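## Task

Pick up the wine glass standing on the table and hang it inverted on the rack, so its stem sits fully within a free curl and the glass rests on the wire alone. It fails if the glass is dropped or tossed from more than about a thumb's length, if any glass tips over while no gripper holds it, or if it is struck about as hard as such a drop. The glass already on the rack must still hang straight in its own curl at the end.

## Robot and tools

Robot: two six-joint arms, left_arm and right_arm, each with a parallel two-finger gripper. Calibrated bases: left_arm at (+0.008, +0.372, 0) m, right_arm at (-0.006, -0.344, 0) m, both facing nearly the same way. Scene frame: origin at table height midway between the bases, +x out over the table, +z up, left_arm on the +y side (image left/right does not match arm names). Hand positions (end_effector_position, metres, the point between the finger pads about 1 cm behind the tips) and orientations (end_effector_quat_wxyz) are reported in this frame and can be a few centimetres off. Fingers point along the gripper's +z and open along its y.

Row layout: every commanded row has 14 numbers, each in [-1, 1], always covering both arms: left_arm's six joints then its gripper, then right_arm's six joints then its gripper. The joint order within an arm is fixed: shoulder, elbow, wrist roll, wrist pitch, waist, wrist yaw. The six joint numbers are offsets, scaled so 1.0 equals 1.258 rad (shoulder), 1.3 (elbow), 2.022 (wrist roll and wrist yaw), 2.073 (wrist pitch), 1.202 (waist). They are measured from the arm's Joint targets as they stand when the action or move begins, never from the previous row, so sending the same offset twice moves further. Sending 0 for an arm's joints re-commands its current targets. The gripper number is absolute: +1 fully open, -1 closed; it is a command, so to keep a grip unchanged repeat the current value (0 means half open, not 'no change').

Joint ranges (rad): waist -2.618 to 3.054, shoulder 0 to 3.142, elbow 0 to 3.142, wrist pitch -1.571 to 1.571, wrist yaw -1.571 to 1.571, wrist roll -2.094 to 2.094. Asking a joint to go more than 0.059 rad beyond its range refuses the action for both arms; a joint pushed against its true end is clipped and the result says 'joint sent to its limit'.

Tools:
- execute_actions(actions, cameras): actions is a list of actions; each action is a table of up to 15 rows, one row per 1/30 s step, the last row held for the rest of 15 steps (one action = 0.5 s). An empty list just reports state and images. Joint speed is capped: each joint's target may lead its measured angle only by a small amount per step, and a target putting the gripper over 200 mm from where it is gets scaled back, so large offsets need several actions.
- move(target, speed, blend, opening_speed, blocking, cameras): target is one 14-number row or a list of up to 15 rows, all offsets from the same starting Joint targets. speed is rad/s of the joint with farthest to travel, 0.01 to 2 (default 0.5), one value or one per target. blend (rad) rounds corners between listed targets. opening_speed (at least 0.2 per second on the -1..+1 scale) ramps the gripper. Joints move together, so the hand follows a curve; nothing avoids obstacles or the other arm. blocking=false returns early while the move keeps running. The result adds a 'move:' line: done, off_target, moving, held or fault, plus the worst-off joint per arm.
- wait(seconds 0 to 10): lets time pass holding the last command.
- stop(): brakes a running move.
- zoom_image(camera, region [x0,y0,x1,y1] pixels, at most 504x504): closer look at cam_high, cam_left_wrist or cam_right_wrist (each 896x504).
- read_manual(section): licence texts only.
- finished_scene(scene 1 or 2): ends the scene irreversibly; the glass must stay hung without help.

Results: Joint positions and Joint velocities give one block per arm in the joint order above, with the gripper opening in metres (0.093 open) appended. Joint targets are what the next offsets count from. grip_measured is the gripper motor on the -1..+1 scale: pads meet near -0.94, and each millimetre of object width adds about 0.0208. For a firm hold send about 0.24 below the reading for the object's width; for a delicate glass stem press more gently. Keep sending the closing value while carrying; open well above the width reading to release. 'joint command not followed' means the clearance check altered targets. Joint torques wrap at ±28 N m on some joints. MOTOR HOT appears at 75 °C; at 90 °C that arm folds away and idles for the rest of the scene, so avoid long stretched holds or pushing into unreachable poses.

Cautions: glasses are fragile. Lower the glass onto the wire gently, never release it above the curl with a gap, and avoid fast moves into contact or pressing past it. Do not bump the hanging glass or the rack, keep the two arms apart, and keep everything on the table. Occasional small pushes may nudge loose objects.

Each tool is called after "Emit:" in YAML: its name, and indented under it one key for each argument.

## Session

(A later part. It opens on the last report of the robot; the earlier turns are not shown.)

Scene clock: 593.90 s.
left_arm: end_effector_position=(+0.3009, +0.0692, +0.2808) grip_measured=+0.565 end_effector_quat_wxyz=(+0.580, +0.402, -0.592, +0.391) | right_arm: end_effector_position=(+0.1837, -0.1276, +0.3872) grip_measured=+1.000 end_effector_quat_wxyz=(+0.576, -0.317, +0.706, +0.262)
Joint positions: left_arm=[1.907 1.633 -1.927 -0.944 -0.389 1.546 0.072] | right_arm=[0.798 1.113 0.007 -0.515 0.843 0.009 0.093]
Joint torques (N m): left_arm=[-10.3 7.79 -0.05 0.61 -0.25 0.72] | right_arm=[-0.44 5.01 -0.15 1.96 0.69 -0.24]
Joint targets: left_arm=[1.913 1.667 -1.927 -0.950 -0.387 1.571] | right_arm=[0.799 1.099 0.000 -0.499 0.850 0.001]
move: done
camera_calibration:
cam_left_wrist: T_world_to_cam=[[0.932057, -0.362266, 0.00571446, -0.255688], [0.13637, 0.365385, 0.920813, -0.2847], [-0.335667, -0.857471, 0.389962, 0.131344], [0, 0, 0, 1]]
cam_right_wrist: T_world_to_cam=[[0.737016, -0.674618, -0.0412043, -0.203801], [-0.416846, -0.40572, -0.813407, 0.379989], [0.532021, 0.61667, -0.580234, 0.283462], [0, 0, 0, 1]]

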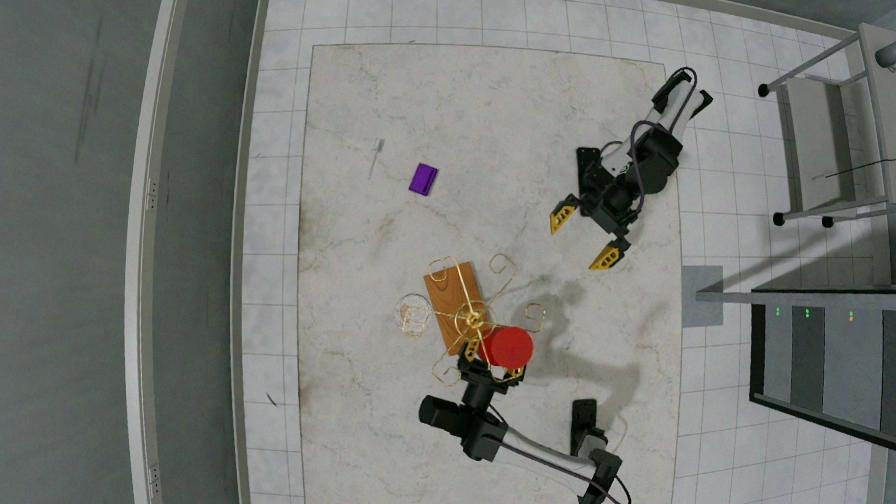

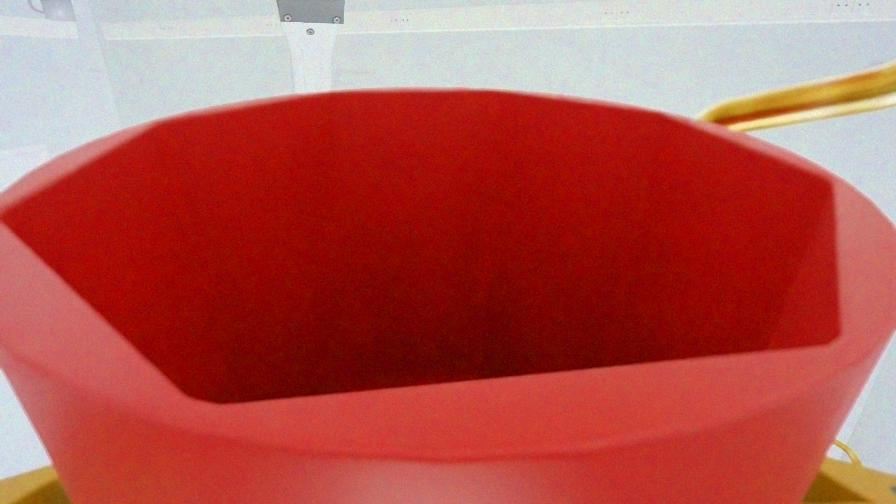

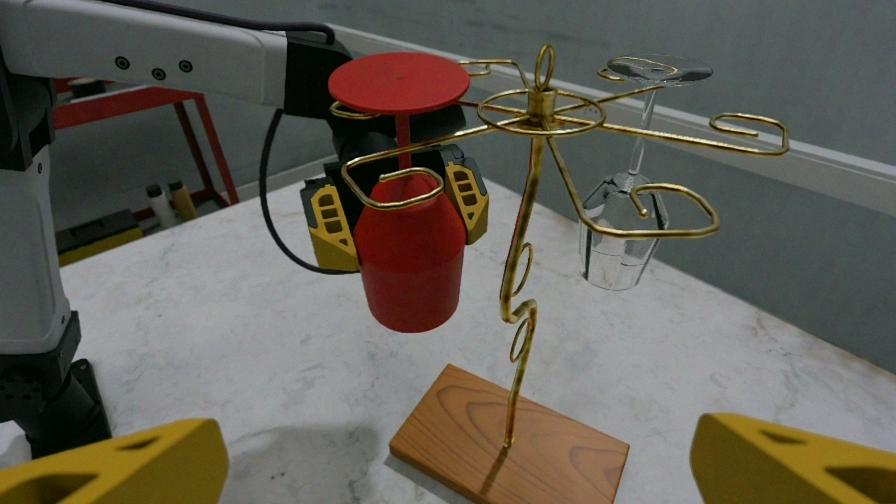

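Emit:
move:
  target:
    - [0.0146,0.019,0,-0.003,0.0514,0,0.2,0,0,0,0,0,0,1]
    - [-0.0145,-0.0187,0,0.003,0.083,0,0.2,0,0,0,0,0,0,1]
  speed: 0.1
  blend: 0.01

Emit:
zoom_image:
  camera: "cam_high"
  region: [420, 280, 580, 440]

Emit:
zoom_image:
  camera: "cam_right_wrist"
  region: [300, 50, 500, 200]

Scene clock: 621.73 s.
left_arm: end_effector_position=(+0.3326, +0.0981, +0.2814) grip_measured=+0.565 end_effector_quat_wxyz=(+0.559, +0.430, -0.572, +0.419) | right_arm: end_effector_position=(+0.1837, -0.1276, +0.3872) grip_measured=+1.000 end_effector_quat_wxyz=(+0.576, -0.317, +0.706, +0.262)
Joint positions: left_arm=[1.921 1.654 -1.927 -0.949 -0.291 1.546 0.072] | right_arm=[0.798 1.113 0.007 -0.515 0.843 0.009 0.093]
Joint torques (N m): left_arm=[-13.34 4.1 -0.05 0.76 0.08 0.72] | right_arm=[-0.36 4.78 -0.19 1.89 0.68 -0.23]
Joint targets: left_arm=[1.895 1.643 -1.927 -0.944 -0.287 1.571] | right_arm=[0.799 1.099 0.000 -0.500 0.850 0.001]
move: done
camera_calibration:
cam_left_wrist: T_world_to_cam=[[0.962923, -0.269657, 0.00800284, -0.294808], [0.0980759, 0.377547, 0.920782, -0.288601], [-0.251317, -0.885857, 0.389996, 0.141291], [0, 0, 0, 1]]
cam_right_wrist: T_world_to_cam=[[0.737016, -0.674618, -0.0412043, -0.203801], [-0.416846, -0.40572, -0.813407, 0.379989], [0.532021, 0.61667, -0.580234, 0.283462], [0, 0, 0, 1]]

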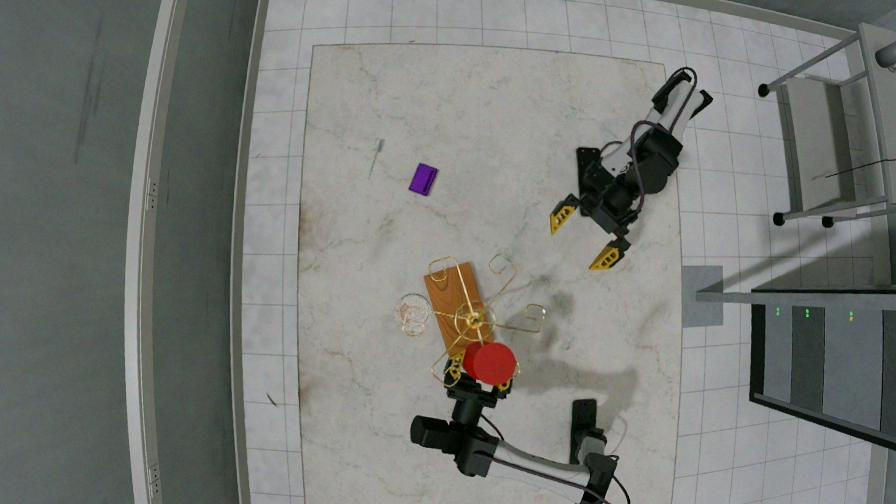

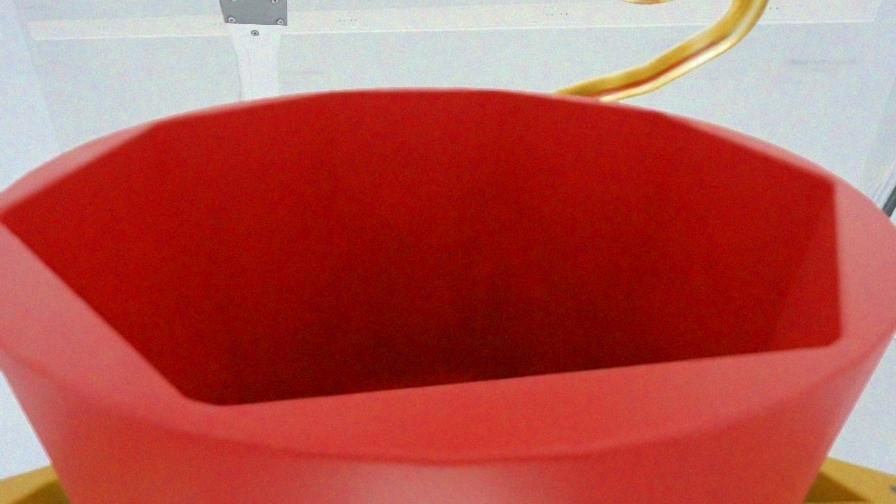

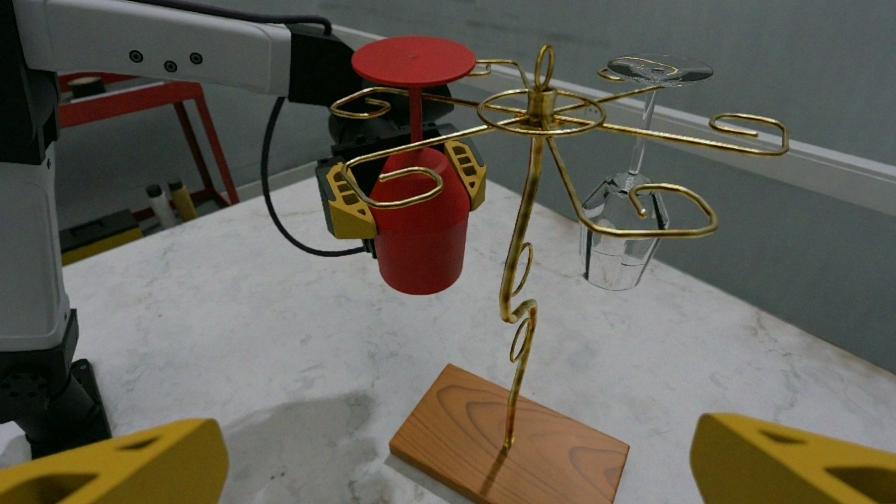

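Scaled by 3.150 from the camera's 896x504 image, which has a finer 1280x720 frame.

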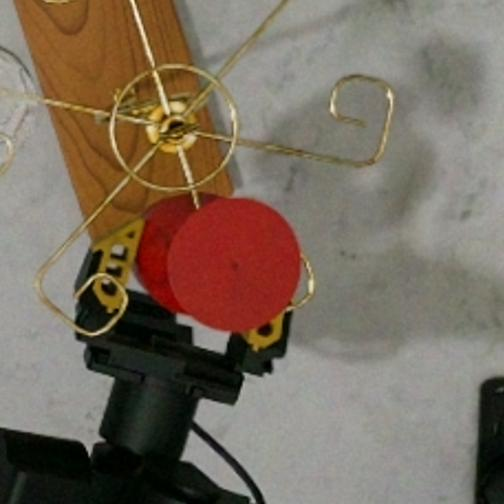

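Scaled by 2.520 from the camera's 896x504 image, which has a finer 1280x720 frame.

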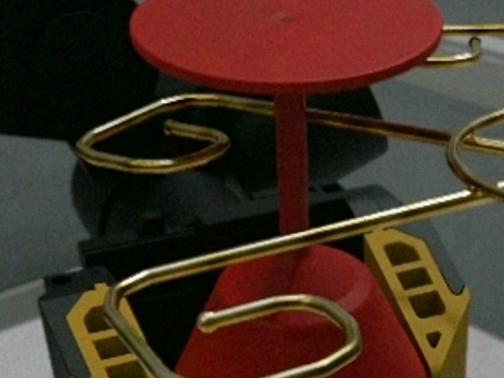

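Emit:
move:
  target: [-0.0276,-0.0364,0,0,0.0058,0,0.2,0,0,0,0,0,0,1]
  speed: 0.1

Emit:
zoom_image:
  camera: "cam_high"
  region: [420, 280, 580, 440]

Emit:
zoom_image:
  camera: "cam_right_wrist"
  region: [300, 50, 500, 200]

Scene clock: 656.27 s.
left_arm: end_effector_position=(+0.3282, +0.1022, +0.2721) grip_measured=+0.565 end_effector_quat_wxyz=(+0.566, +0.442, -0.562, +0.410) | right_arm: end_effector_position=(+0.1837, -0.1276, +0.3872) grip_measured=+1.000 end_effector_quat_wxyz=(+0.576, -0.317, +0.706, +0.262)
Joint positions: left_arm=[1.908 1.603 -1.927 -0.949 -0.284 1.547 0.072] | right_arm=[0.798 1.113 0.007 -0.515 0.843 0.009 0.093]
Joint torques (N m): left_arm=[-15.24 4.38 -0.1 0.66 0.08 0.72] | right_arm=[-0.49 4.82 -0.15 1.95 0.79 -0.31]
Heat: left arm: 48 °C; right arm: 49 °C.
Joint targets: left_arm=[1.861 1.595 -1.927 -0.944 -0.280 1.571] | right_arm=[0.799 1.099 0.000 -0.500 0.850 0.001]
move: off_target (left_arm); left_arm: the shoulder is farthest, 0.048 rad from its target
camera_calibration:
cam_left_wrist: T_world_to_cam=[[0.964313, -0.263045, -0.03014, -0.280092], [0.129327, 0.368631, 0.920535, -0.290382], [-0.231032, -0.891582, 0.389495, 0.141505], [0, 0, 0, 1]]
cam_right_wrist: T_world_to_cam=[[0.737016, -0.674618, -0.0412043, -0.203801], [-0.416846, -0.40572, -0.813407, 0.379989], [0.532021, 0.61667, -0.580234, 0.283462], [0, 0, 0, 1]]

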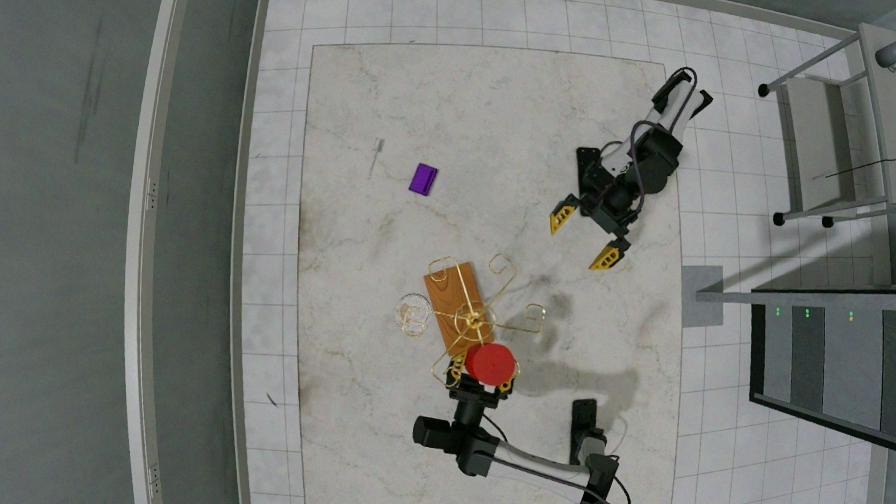

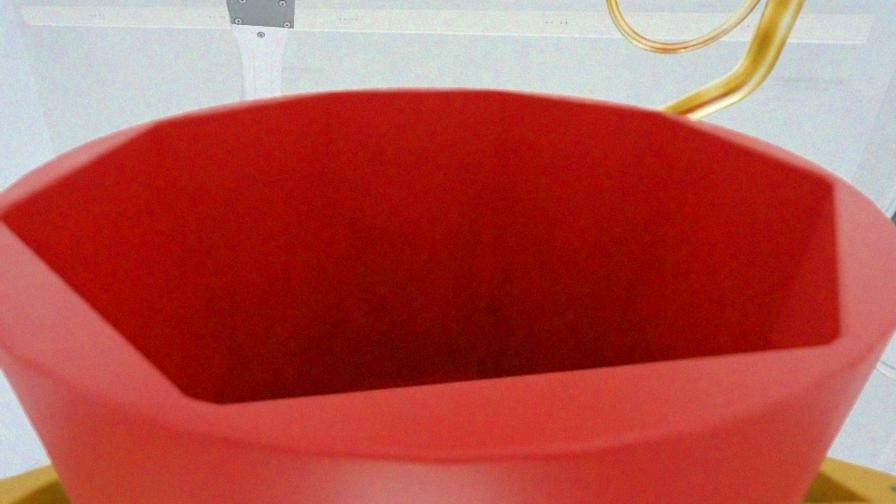

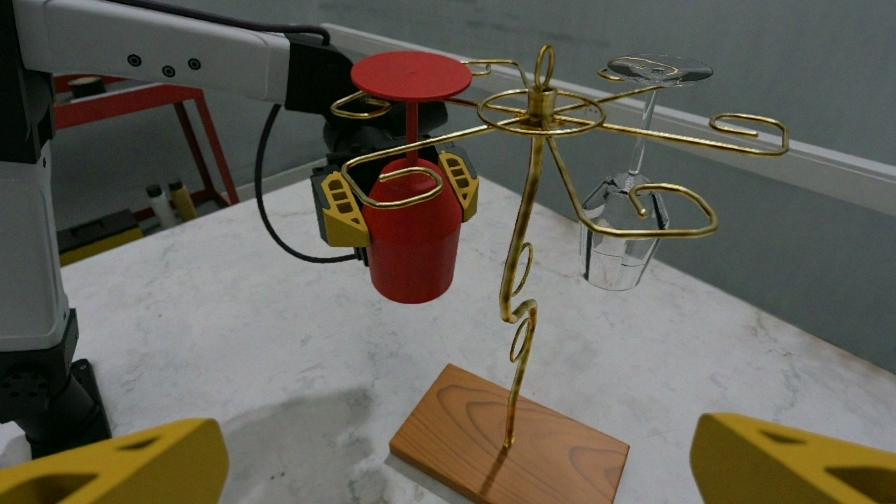

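Scaled by 3.150 from the camera's 896x504 image, which has a finer 1280x720 frame.

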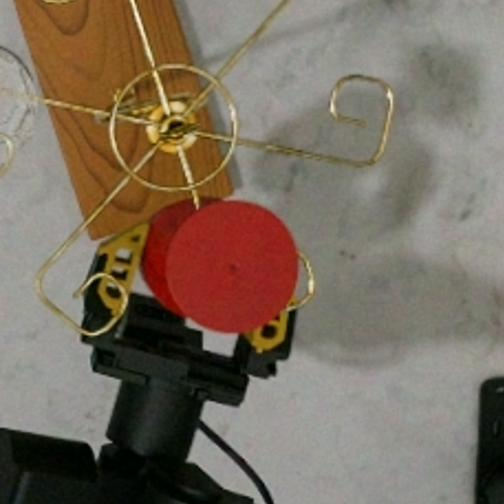

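Scaled by 2.520 from the camera's 896x504 image, which has a finer 1280x720 frame.

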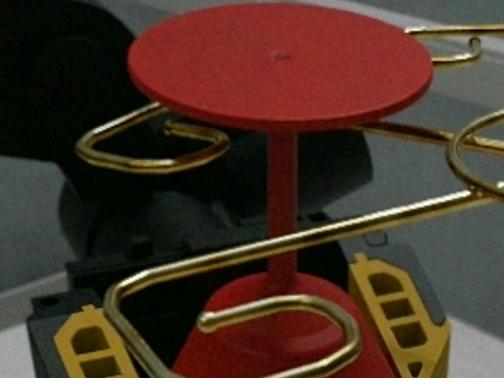

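Emit:
move:
  target: [-0.0167,0,0,0,0,0,0.2,0,0,0,0,0,0,1]
  speed: 0.1

Emit:
zoom_image:
  camera: "cam_high"
  region: [420, 280, 580, 440]

Scene clock: 676.30 s.
left_arm: end_effector_position=(+0.3246, +0.1032, +0.2804) grip_measured=+0.565 end_effector_quat_wxyz=(+0.561, +0.436, -0.567, +0.417) | right_arm: end_effector_position=(+0.1837, -0.1276, +0.3872) grip_measured=+1.000 end_effector_quat_wxyz=(+0.576, -0.317, +0.706, +0.262)
Joint positions: left_arm=[1.885 1.603 -1.927 -0.949 -0.284 1.547 0.072] | right_arm=[0.798 1.113 0.007 -0.515 0.843 0.009 0.093]
Joint torques (N m): left_arm=[-14.71 4.34 -0.04 0.71 -0.08 0.73] | right_arm=[-0.58 4.97 -0.16 1.98 0.69 -0.26]
Joint targets: left_arm=[1.840 1.595 -1.927 -0.944 -0.280 1.571] | right_arm=[0.799 1.099 0.000 -0.500 0.850 0.001]
move: off_target (left_arm); left_arm: the shoulder is farthest, 0.045 rad from its target
camera_calibration:
cam_left_wrist: T_world_to_cam=[[0.964723, -0.263166, -0.00726009, -0.282656], [0.109105, 0.374562, 0.92076, -0.292035], [-0.239593, -0.889071, 0.390061, 0.140751], [0, 0, 0, 1]]
cam_right_wrist: T_world_to_cam=[[0.737016, -0.674618, -0.0412043, -0.203801], [-0.416846, -0.40572, -0.813407, 0.379989], [0.532021, 0.61667, -0.580234, 0.283462], [0, 0, 0, 1]]

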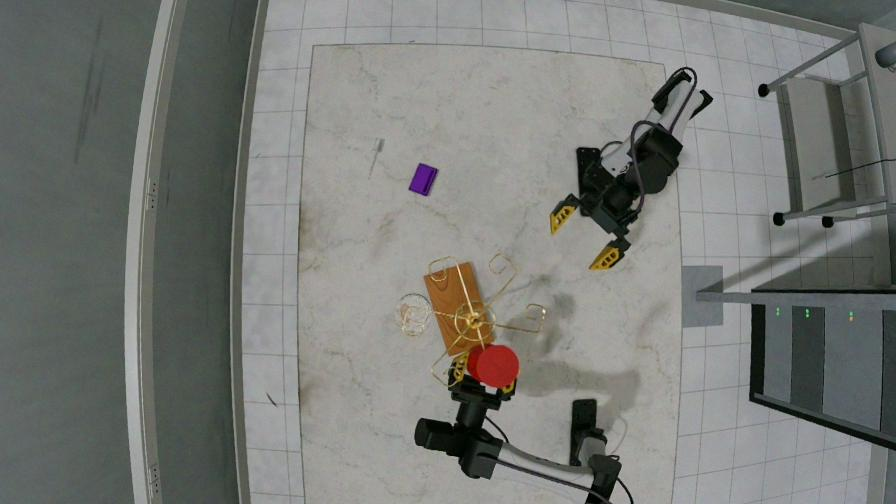

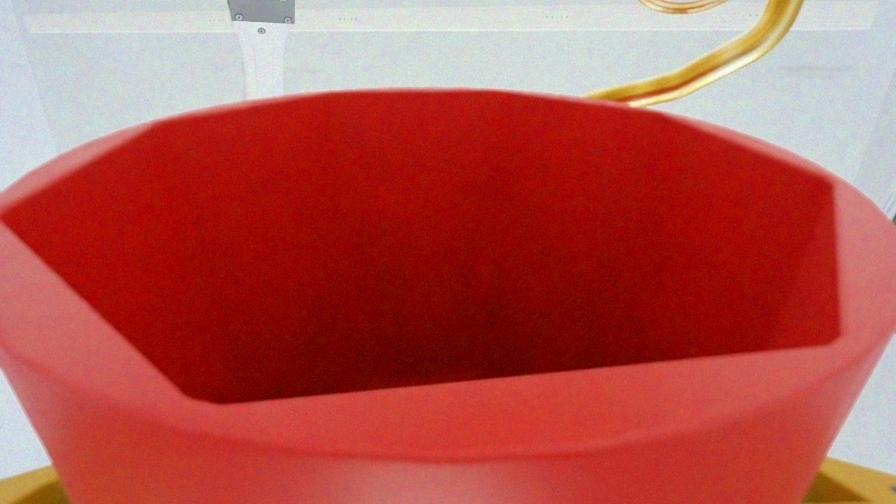

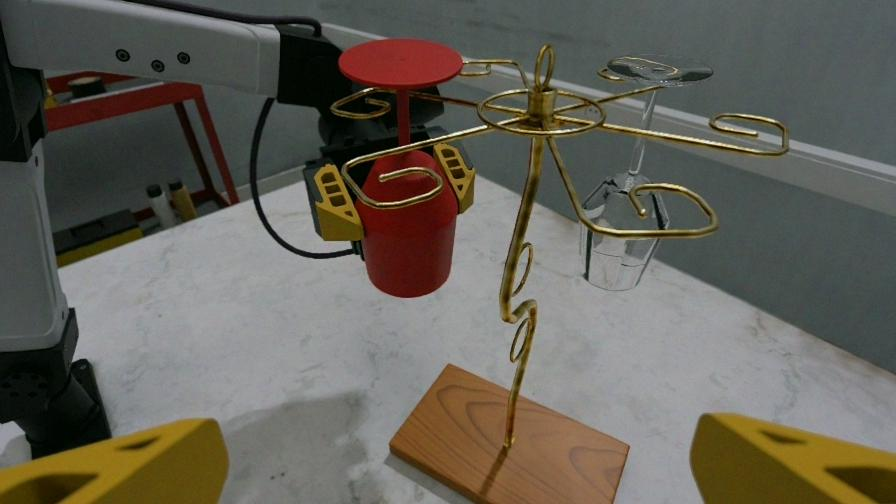

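Scaled by 3.150 from the camera's 896x504 image, which has a finer 1280x720 frame.

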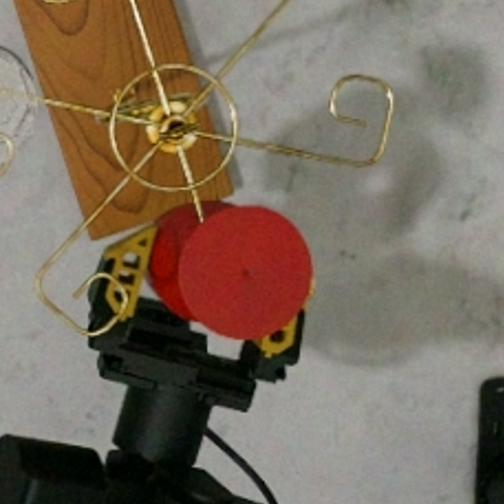

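Emit:
move:
  target: [-0.0517,-0.0638,0,0,0.0358,0,0.2,0,0,0,0,0,0,1]
  speed: 0.08

Emit:
zoom_image:
  camera: "cam_high"
  region: [420, 280, 580, 440]

Emit:
zoom_image:
  camera: "cam_right_wrist"
  region: [280, 20, 500, 200]

Scene clock: 690.93 s.
left_arm: end_effector_position=(+0.3182, +0.1215, +0.2805) grip_measured=+0.565 end_effector_quat_wxyz=(+0.556, +0.452, -0.554, +0.424) | right_arm: end_effector_position=(+0.1837, -0.1276, +0.3873) grip_measured=+1.000 end_effector_quat_wxyz=(+0.576, -0.317, +0.706, +0.262)
Joint positions: left_arm=[1.819 1.52 -1.927 -0.949 -0.241 1.547 0.072] | right_arm=[0.798 1.113 0.007 -0.514 0.843 0.009 0.093]
Joint torques (N m): left_arm=[-14.13 4.49 -0.05 0.71 -0.01 0.74] | right_arm=[-0.57 4.89 -0.15 1.99 0.57 -0.27]
Joint targets: left_arm=[1.775 1.512 -1.927 -0.944 -0.237 1.571] | right_arm=[0.799 1.099 0.000 -0.499 0.850 0.001]
move: off_target (left_arm); left_arm: the shoulder is farthest, 0.044 rad from its target
camera_calibration:
cam_left_wrist: T_world_to_cam=[[0.974913, -0.221285, -0.0240397, -0.275311], [0.107866, 0.375209, 0.920643, -0.297999], [-0.194705, -0.900139, 0.389666, 0.142564], [0, 0, 0, 1]]
cam_right_wrist: T_world_to_cam=[[0.737027, -0.674606, -0.0412151, -0.203793], [-0.416643, -0.405486, -0.813628, 0.380152], [0.532166, 0.616837, -0.579923, 0.283374], [0, 0, 0, 1]]

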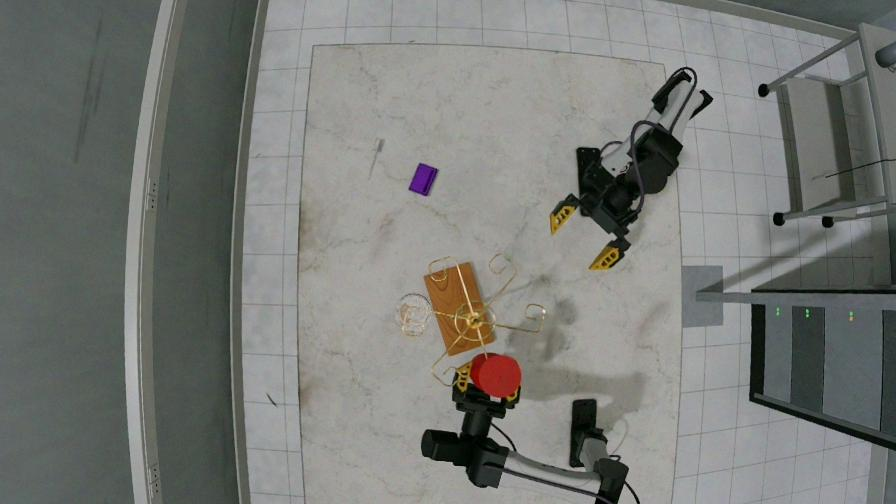

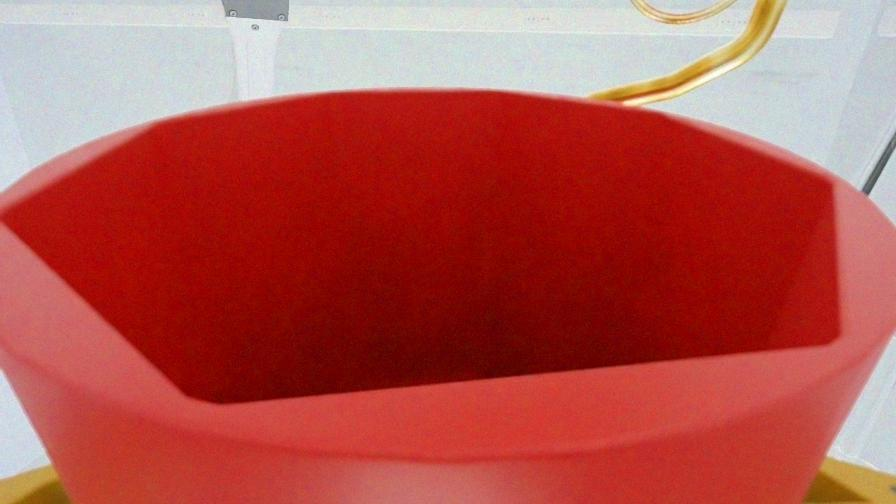

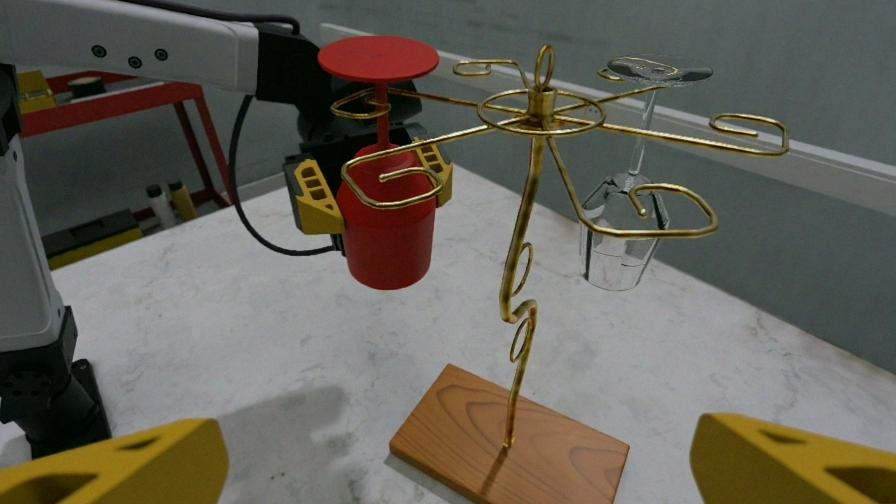

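Scaled by 3.150 from the camera's 896x504 image, which has a finer 1280x720 frame.

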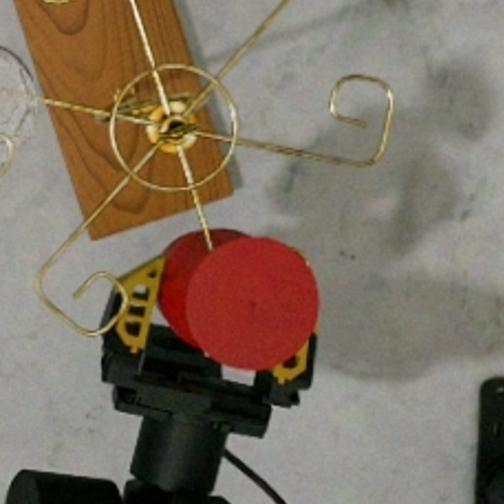

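Scaled by 2.291 from the camera's 896x504 image, which has a finer 1280x720 frame.

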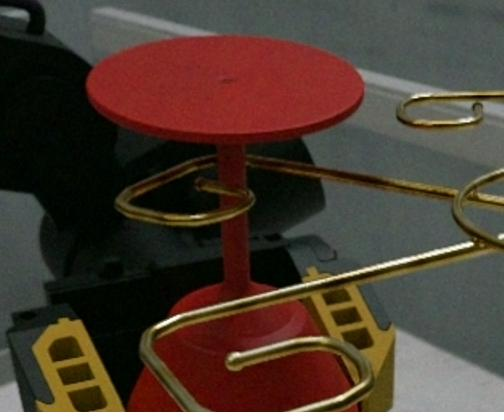

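Emit:
move:
  target: [0,-0.0385,0,0.024,0,0,0.2,0,0,0,0,0,0,1]
  speed: 0.06

Emit:
zoom_image:
  camera: "cam_high"
  region: [420, 280, 580, 440]

Emit:
zoom_image:
  camera: "cam_right_wrist"
  region: [280, 20, 500, 200]

Scene clock: 719.33 s.
left_arm: end_effector_position=(+0.3162, +0.1220, +0.2676) grip_measured=+0.565 end_effector_quat_wxyz=(+0.559, +0.456, -0.551, +0.420) | right_arm: end_effector_position=(+0.1837, -0.1276, +0.3873) grip_measured=+1.000 end_effector_quat_wxyz=(+0.576, -0.317, +0.706, +0.262)
Joint positions: left_arm=[1.819 1.47 -1.927 -0.911 -0.241 1.547 0.072] | right_arm=[0.798 1.113 0.007 -0.514 0.843 0.009 0.093]
Joint torques (N m): left_arm=[-14.11 4.42 -0.1 0.74 -0.13 0.69] | right_arm=[-0.46 4.93 -0.15 1.96 0.61 -0.27]
Joint targets: left_arm=[1.775 1.462 -1.927 -0.894 -0.237 1.571] | right_arm=[0.799 1.099 0.000 -0.499 0.850 0.001]
move: off_target (left_arm); left_arm: the shoulder is farthest, 0.044 rad from its target
camera_calibration:
cam_left_wrist: T_world_to_cam=[[0.974528, -0.22119, -0.0370015, -0.270017], [0.119457, 0.372346, 0.920374, -0.289273], [-0.1898, -0.901351, 0.389285, 0.146371], [0, 0, 0, 1]]
cam_right_wrist: T_world_to_cam=[[0.737027, -0.674606, -0.0412151, -0.203793], [-0.416643, -0.405486, -0.813628, 0.380152], [0.532166, 0.616837, -0.579923, 0.283374], [0, 0, 0, 1]]

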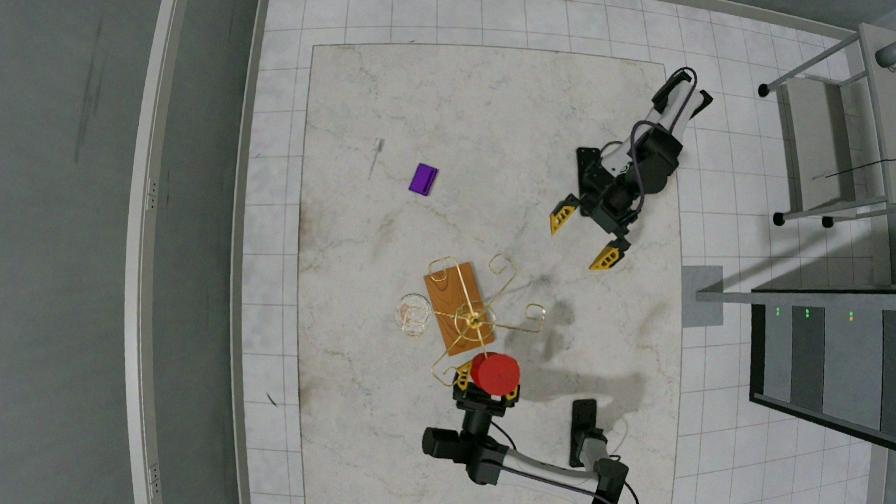

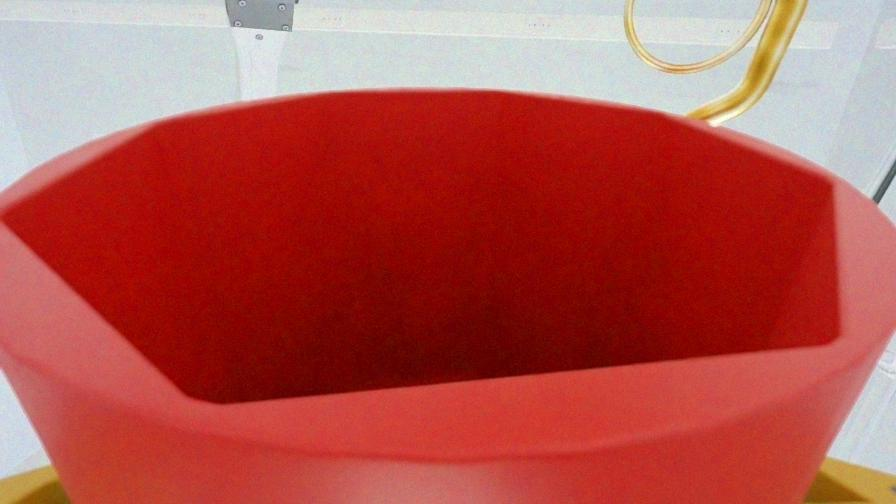

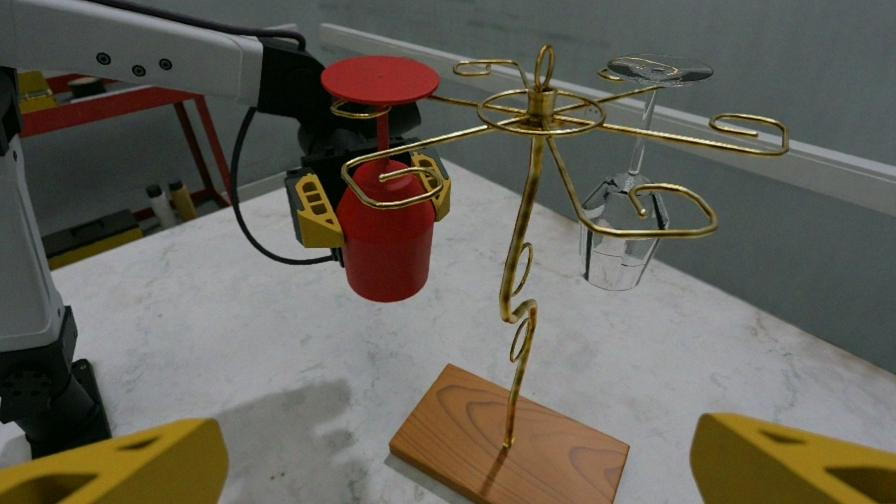

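Scaled by 3.150 from the camera's 896x504 image, which has a finer 1280x720 frame.

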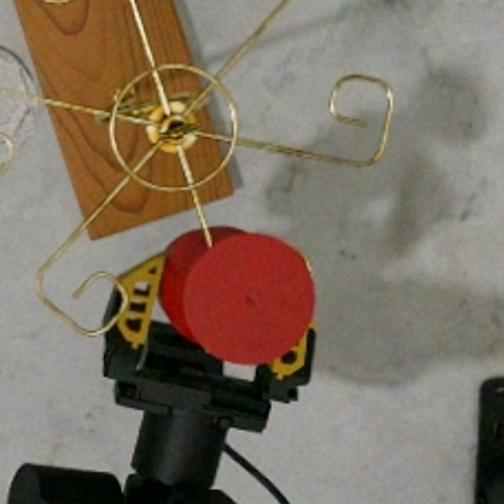

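Scaled by 2.291 from the camera's 896x504 image, which has a finer 1280x720 frame.

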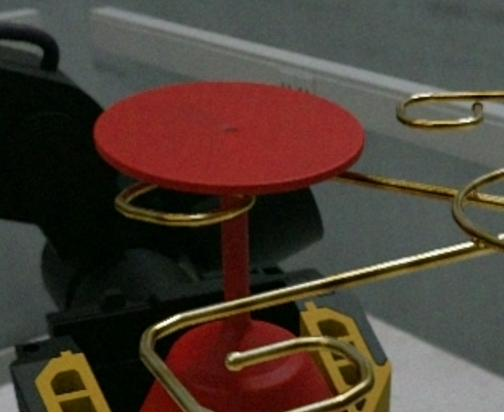

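Emit:
move:
  target: [0,-0.022,0,0.014,0,0,0.2,0,0,0,0,0,0,1]
  speed: 0.04

Emit:
zoom_image:
  camera: "cam_high"
  region: [420, 280, 580, 440]

Emit:
zoom_image:
  camera: "cam_right_wrist"
  region: [280, 20, 500, 200]

Scene clock: 728.57 s.
left_arm: end_effector_position=(+0.3153, +0.1222, +0.2627) grip_measured=+0.565 end_effector_quat_wxyz=(+0.561, +0.452, -0.550, +0.423) | right_arm: end_effector_position=(+0.1837, -0.1276, +0.3873) grip_measured=+1.000 end_effector_quat_wxyz=(+0.576, -0.317, +0.706, +0.262)
Joint positions: left_arm=[1.819 1.443 -1.927 -0.88 -0.241 1.557 0.072] | right_arm=[0.798 1.113 0.007 -0.514 0.843 0.009 0.093]
Joint torques (N m): left_arm=[-13.86 4.16 -0.06 0.73 0.03 0.63] | right_arm=[-0.5 4.98 -0.18 1.94 0.61 -0.22]
Joint targets: left_arm=[1.775 1.434 -1.927 -0.865 -0.237 1.571] | right_arm=[0.799 1.099 0.000 -0.499 0.850 0.001]
move: off_target (left_arm); left_arm: the shoulder is farthest, 0.044 rad from its target
camera_calibration:
cam_left_wrist: T_world_to_cam=[[0.973896, -0.224644, -0.0325958, -0.269724], [0.118728, 0.381718, 0.916622, -0.284716], [-0.193471, -0.896564, 0.398425, 0.146425], [0, 0, 0, 1]]
cam_right_wrist: T_world_to_cam=[[0.737027, -0.674606, -0.0412151, -0.203793], [-0.416643, -0.405486, -0.813628, 0.380152], [0.532166, 0.616837, -0.579923, 0.283374], [0, 0, 0, 1]]

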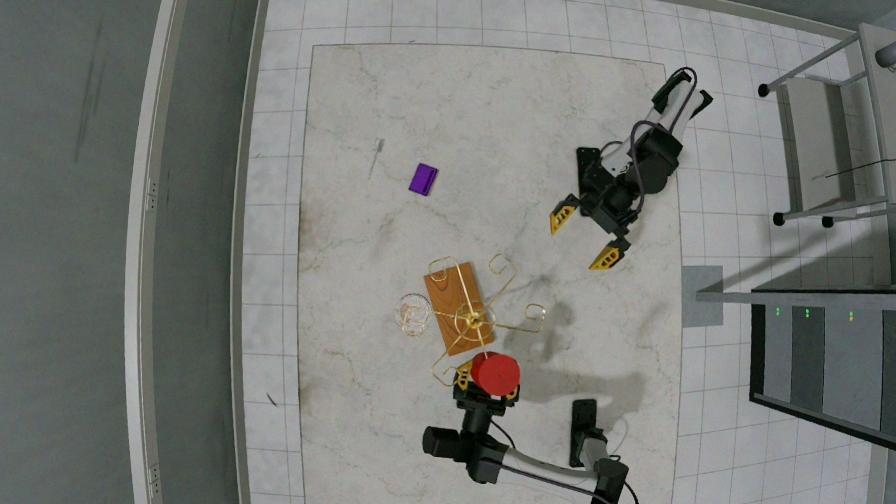

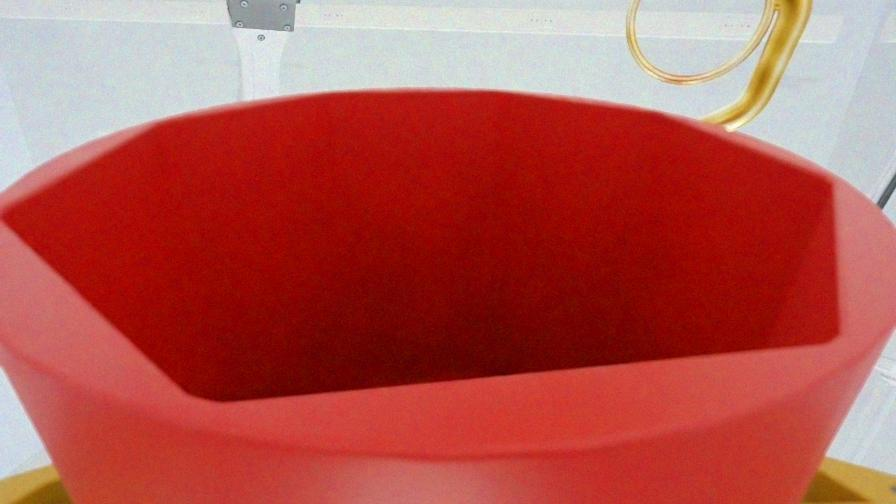

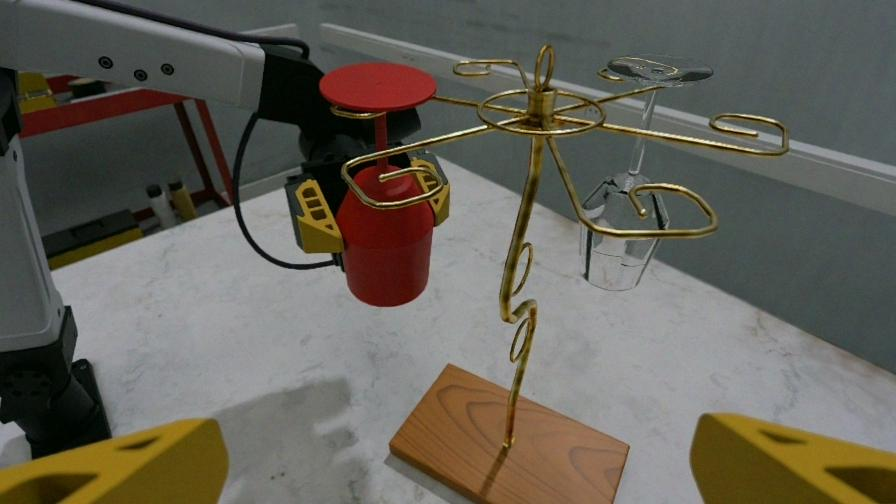

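Scaled by 3.150 from the camera's 896x504 image, which has a finer 1280x720 frame.

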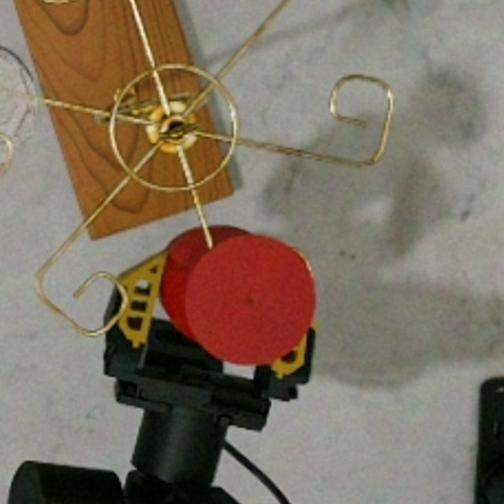

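Scaled by 2.291 from the camera's 896x504 image, which has a finer 1280x720 frame.

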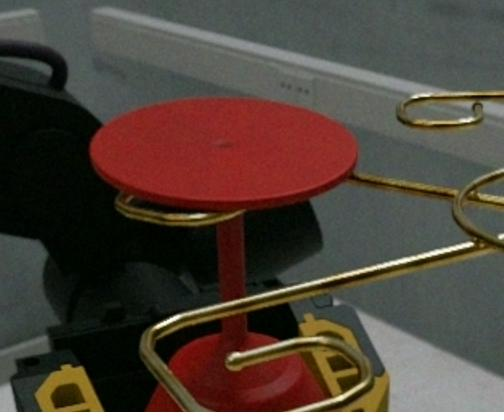

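Emit:
move:
  target: [0,-0.012,0,0.008,0,0,0.2,0,0,0,0,0,0,1]
  speed: 0.04

Emit:
zoom_image:
  camera: "cam_right_wrist"
  region: [280, 20, 500, 200]

Scene clock: 744.10 s.
left_arm: end_effector_position=(+0.3137, +0.1226, +0.2624) grip_measured=+0.565 end_effector_quat_wxyz=(+0.562, +0.447, -0.551, +0.426) | right_arm: end_effector_position=(+0.1837, -0.1276, +0.3873) grip_measured=+1.000 end_effector_quat_wxyz=(+0.576, -0.317, +0.706, +0.262)
Joint positions: left_arm=[1.813 1.429 -1.927 -0.862 -0.241 1.564 0.072] | right_arm=[0.798 1.113 0.007 -0.514 0.843 0.009 0.093]
Joint torques (N m): left_arm=[-13.29 4.18 -0.06 0.75 0.01 0.54] | right_arm=[-0.32 4.98 -0.18 1.93 0.51 -0.24]
Joint targets: left_arm=[1.775 1.418 -1.927 -0.848 -0.237 1.571] | right_arm=[0.799 1.099 0.000 -0.499 0.850 0.001]
move: off_target (left_arm); left_arm: the shoulder is farthest, 0.038 rad from its target
camera_calibration:
cam_left_wrist: T_world_to_cam=[[0.973594, -0.22711, -0.0231614, -0.270258], [0.112641, 0.389662, 0.914043, -0.282769], [-0.198564, -0.892516, 0.404955, 0.145971], [0, 0, 0, 1]]
cam_right_wrist: T_world_to_cam=[[0.737027, -0.674606, -0.0412151, -0.203793], [-0.416643, -0.405486, -0.813628, 0.380152], [0.532166, 0.616837, -0.579923, 0.283374], [0, 0, 0, 1]]

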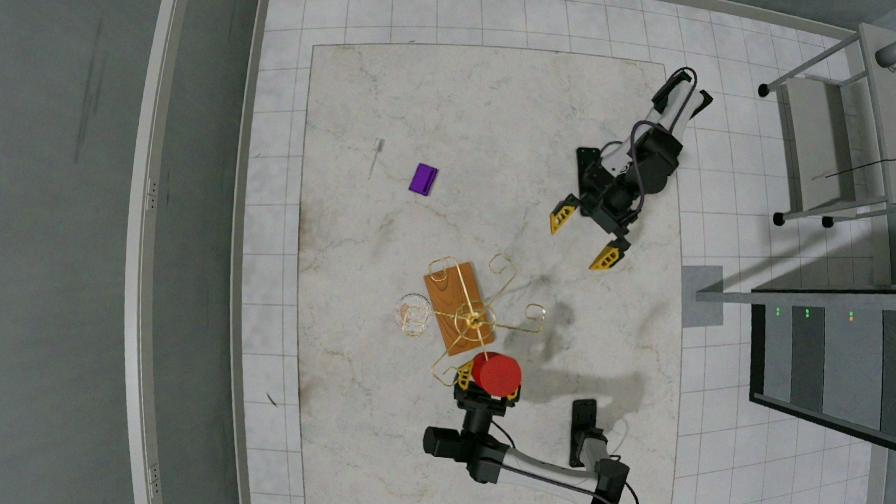

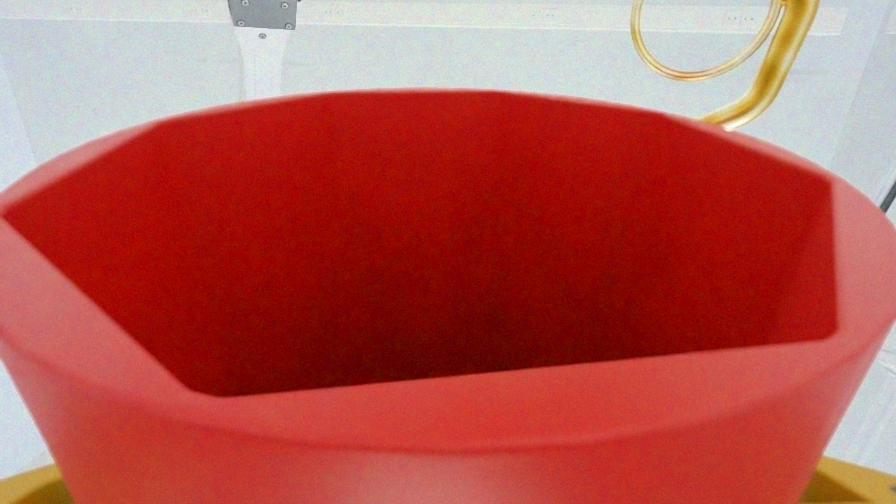

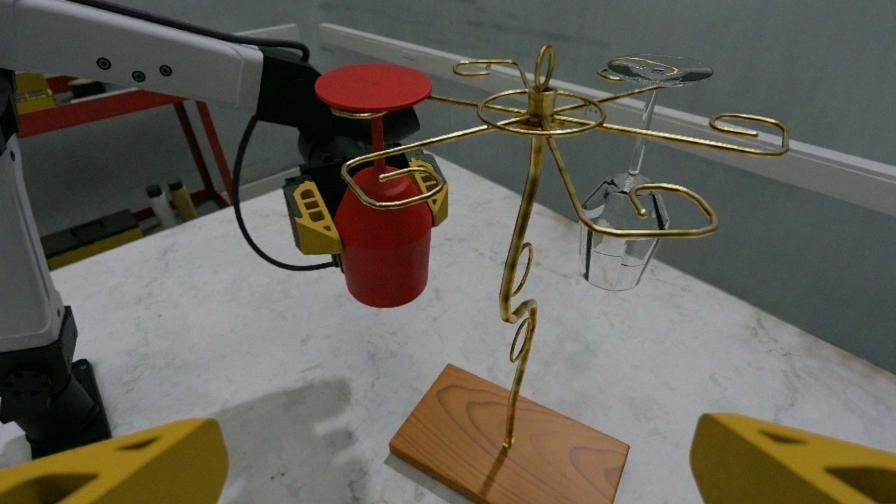

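Scaled by 2.291 from the camera's 896x504 image, which has a finer 1280x720 frame.

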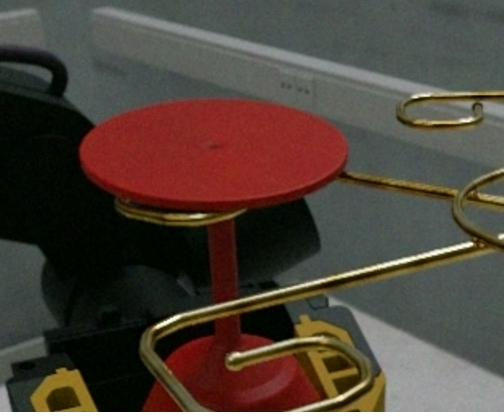

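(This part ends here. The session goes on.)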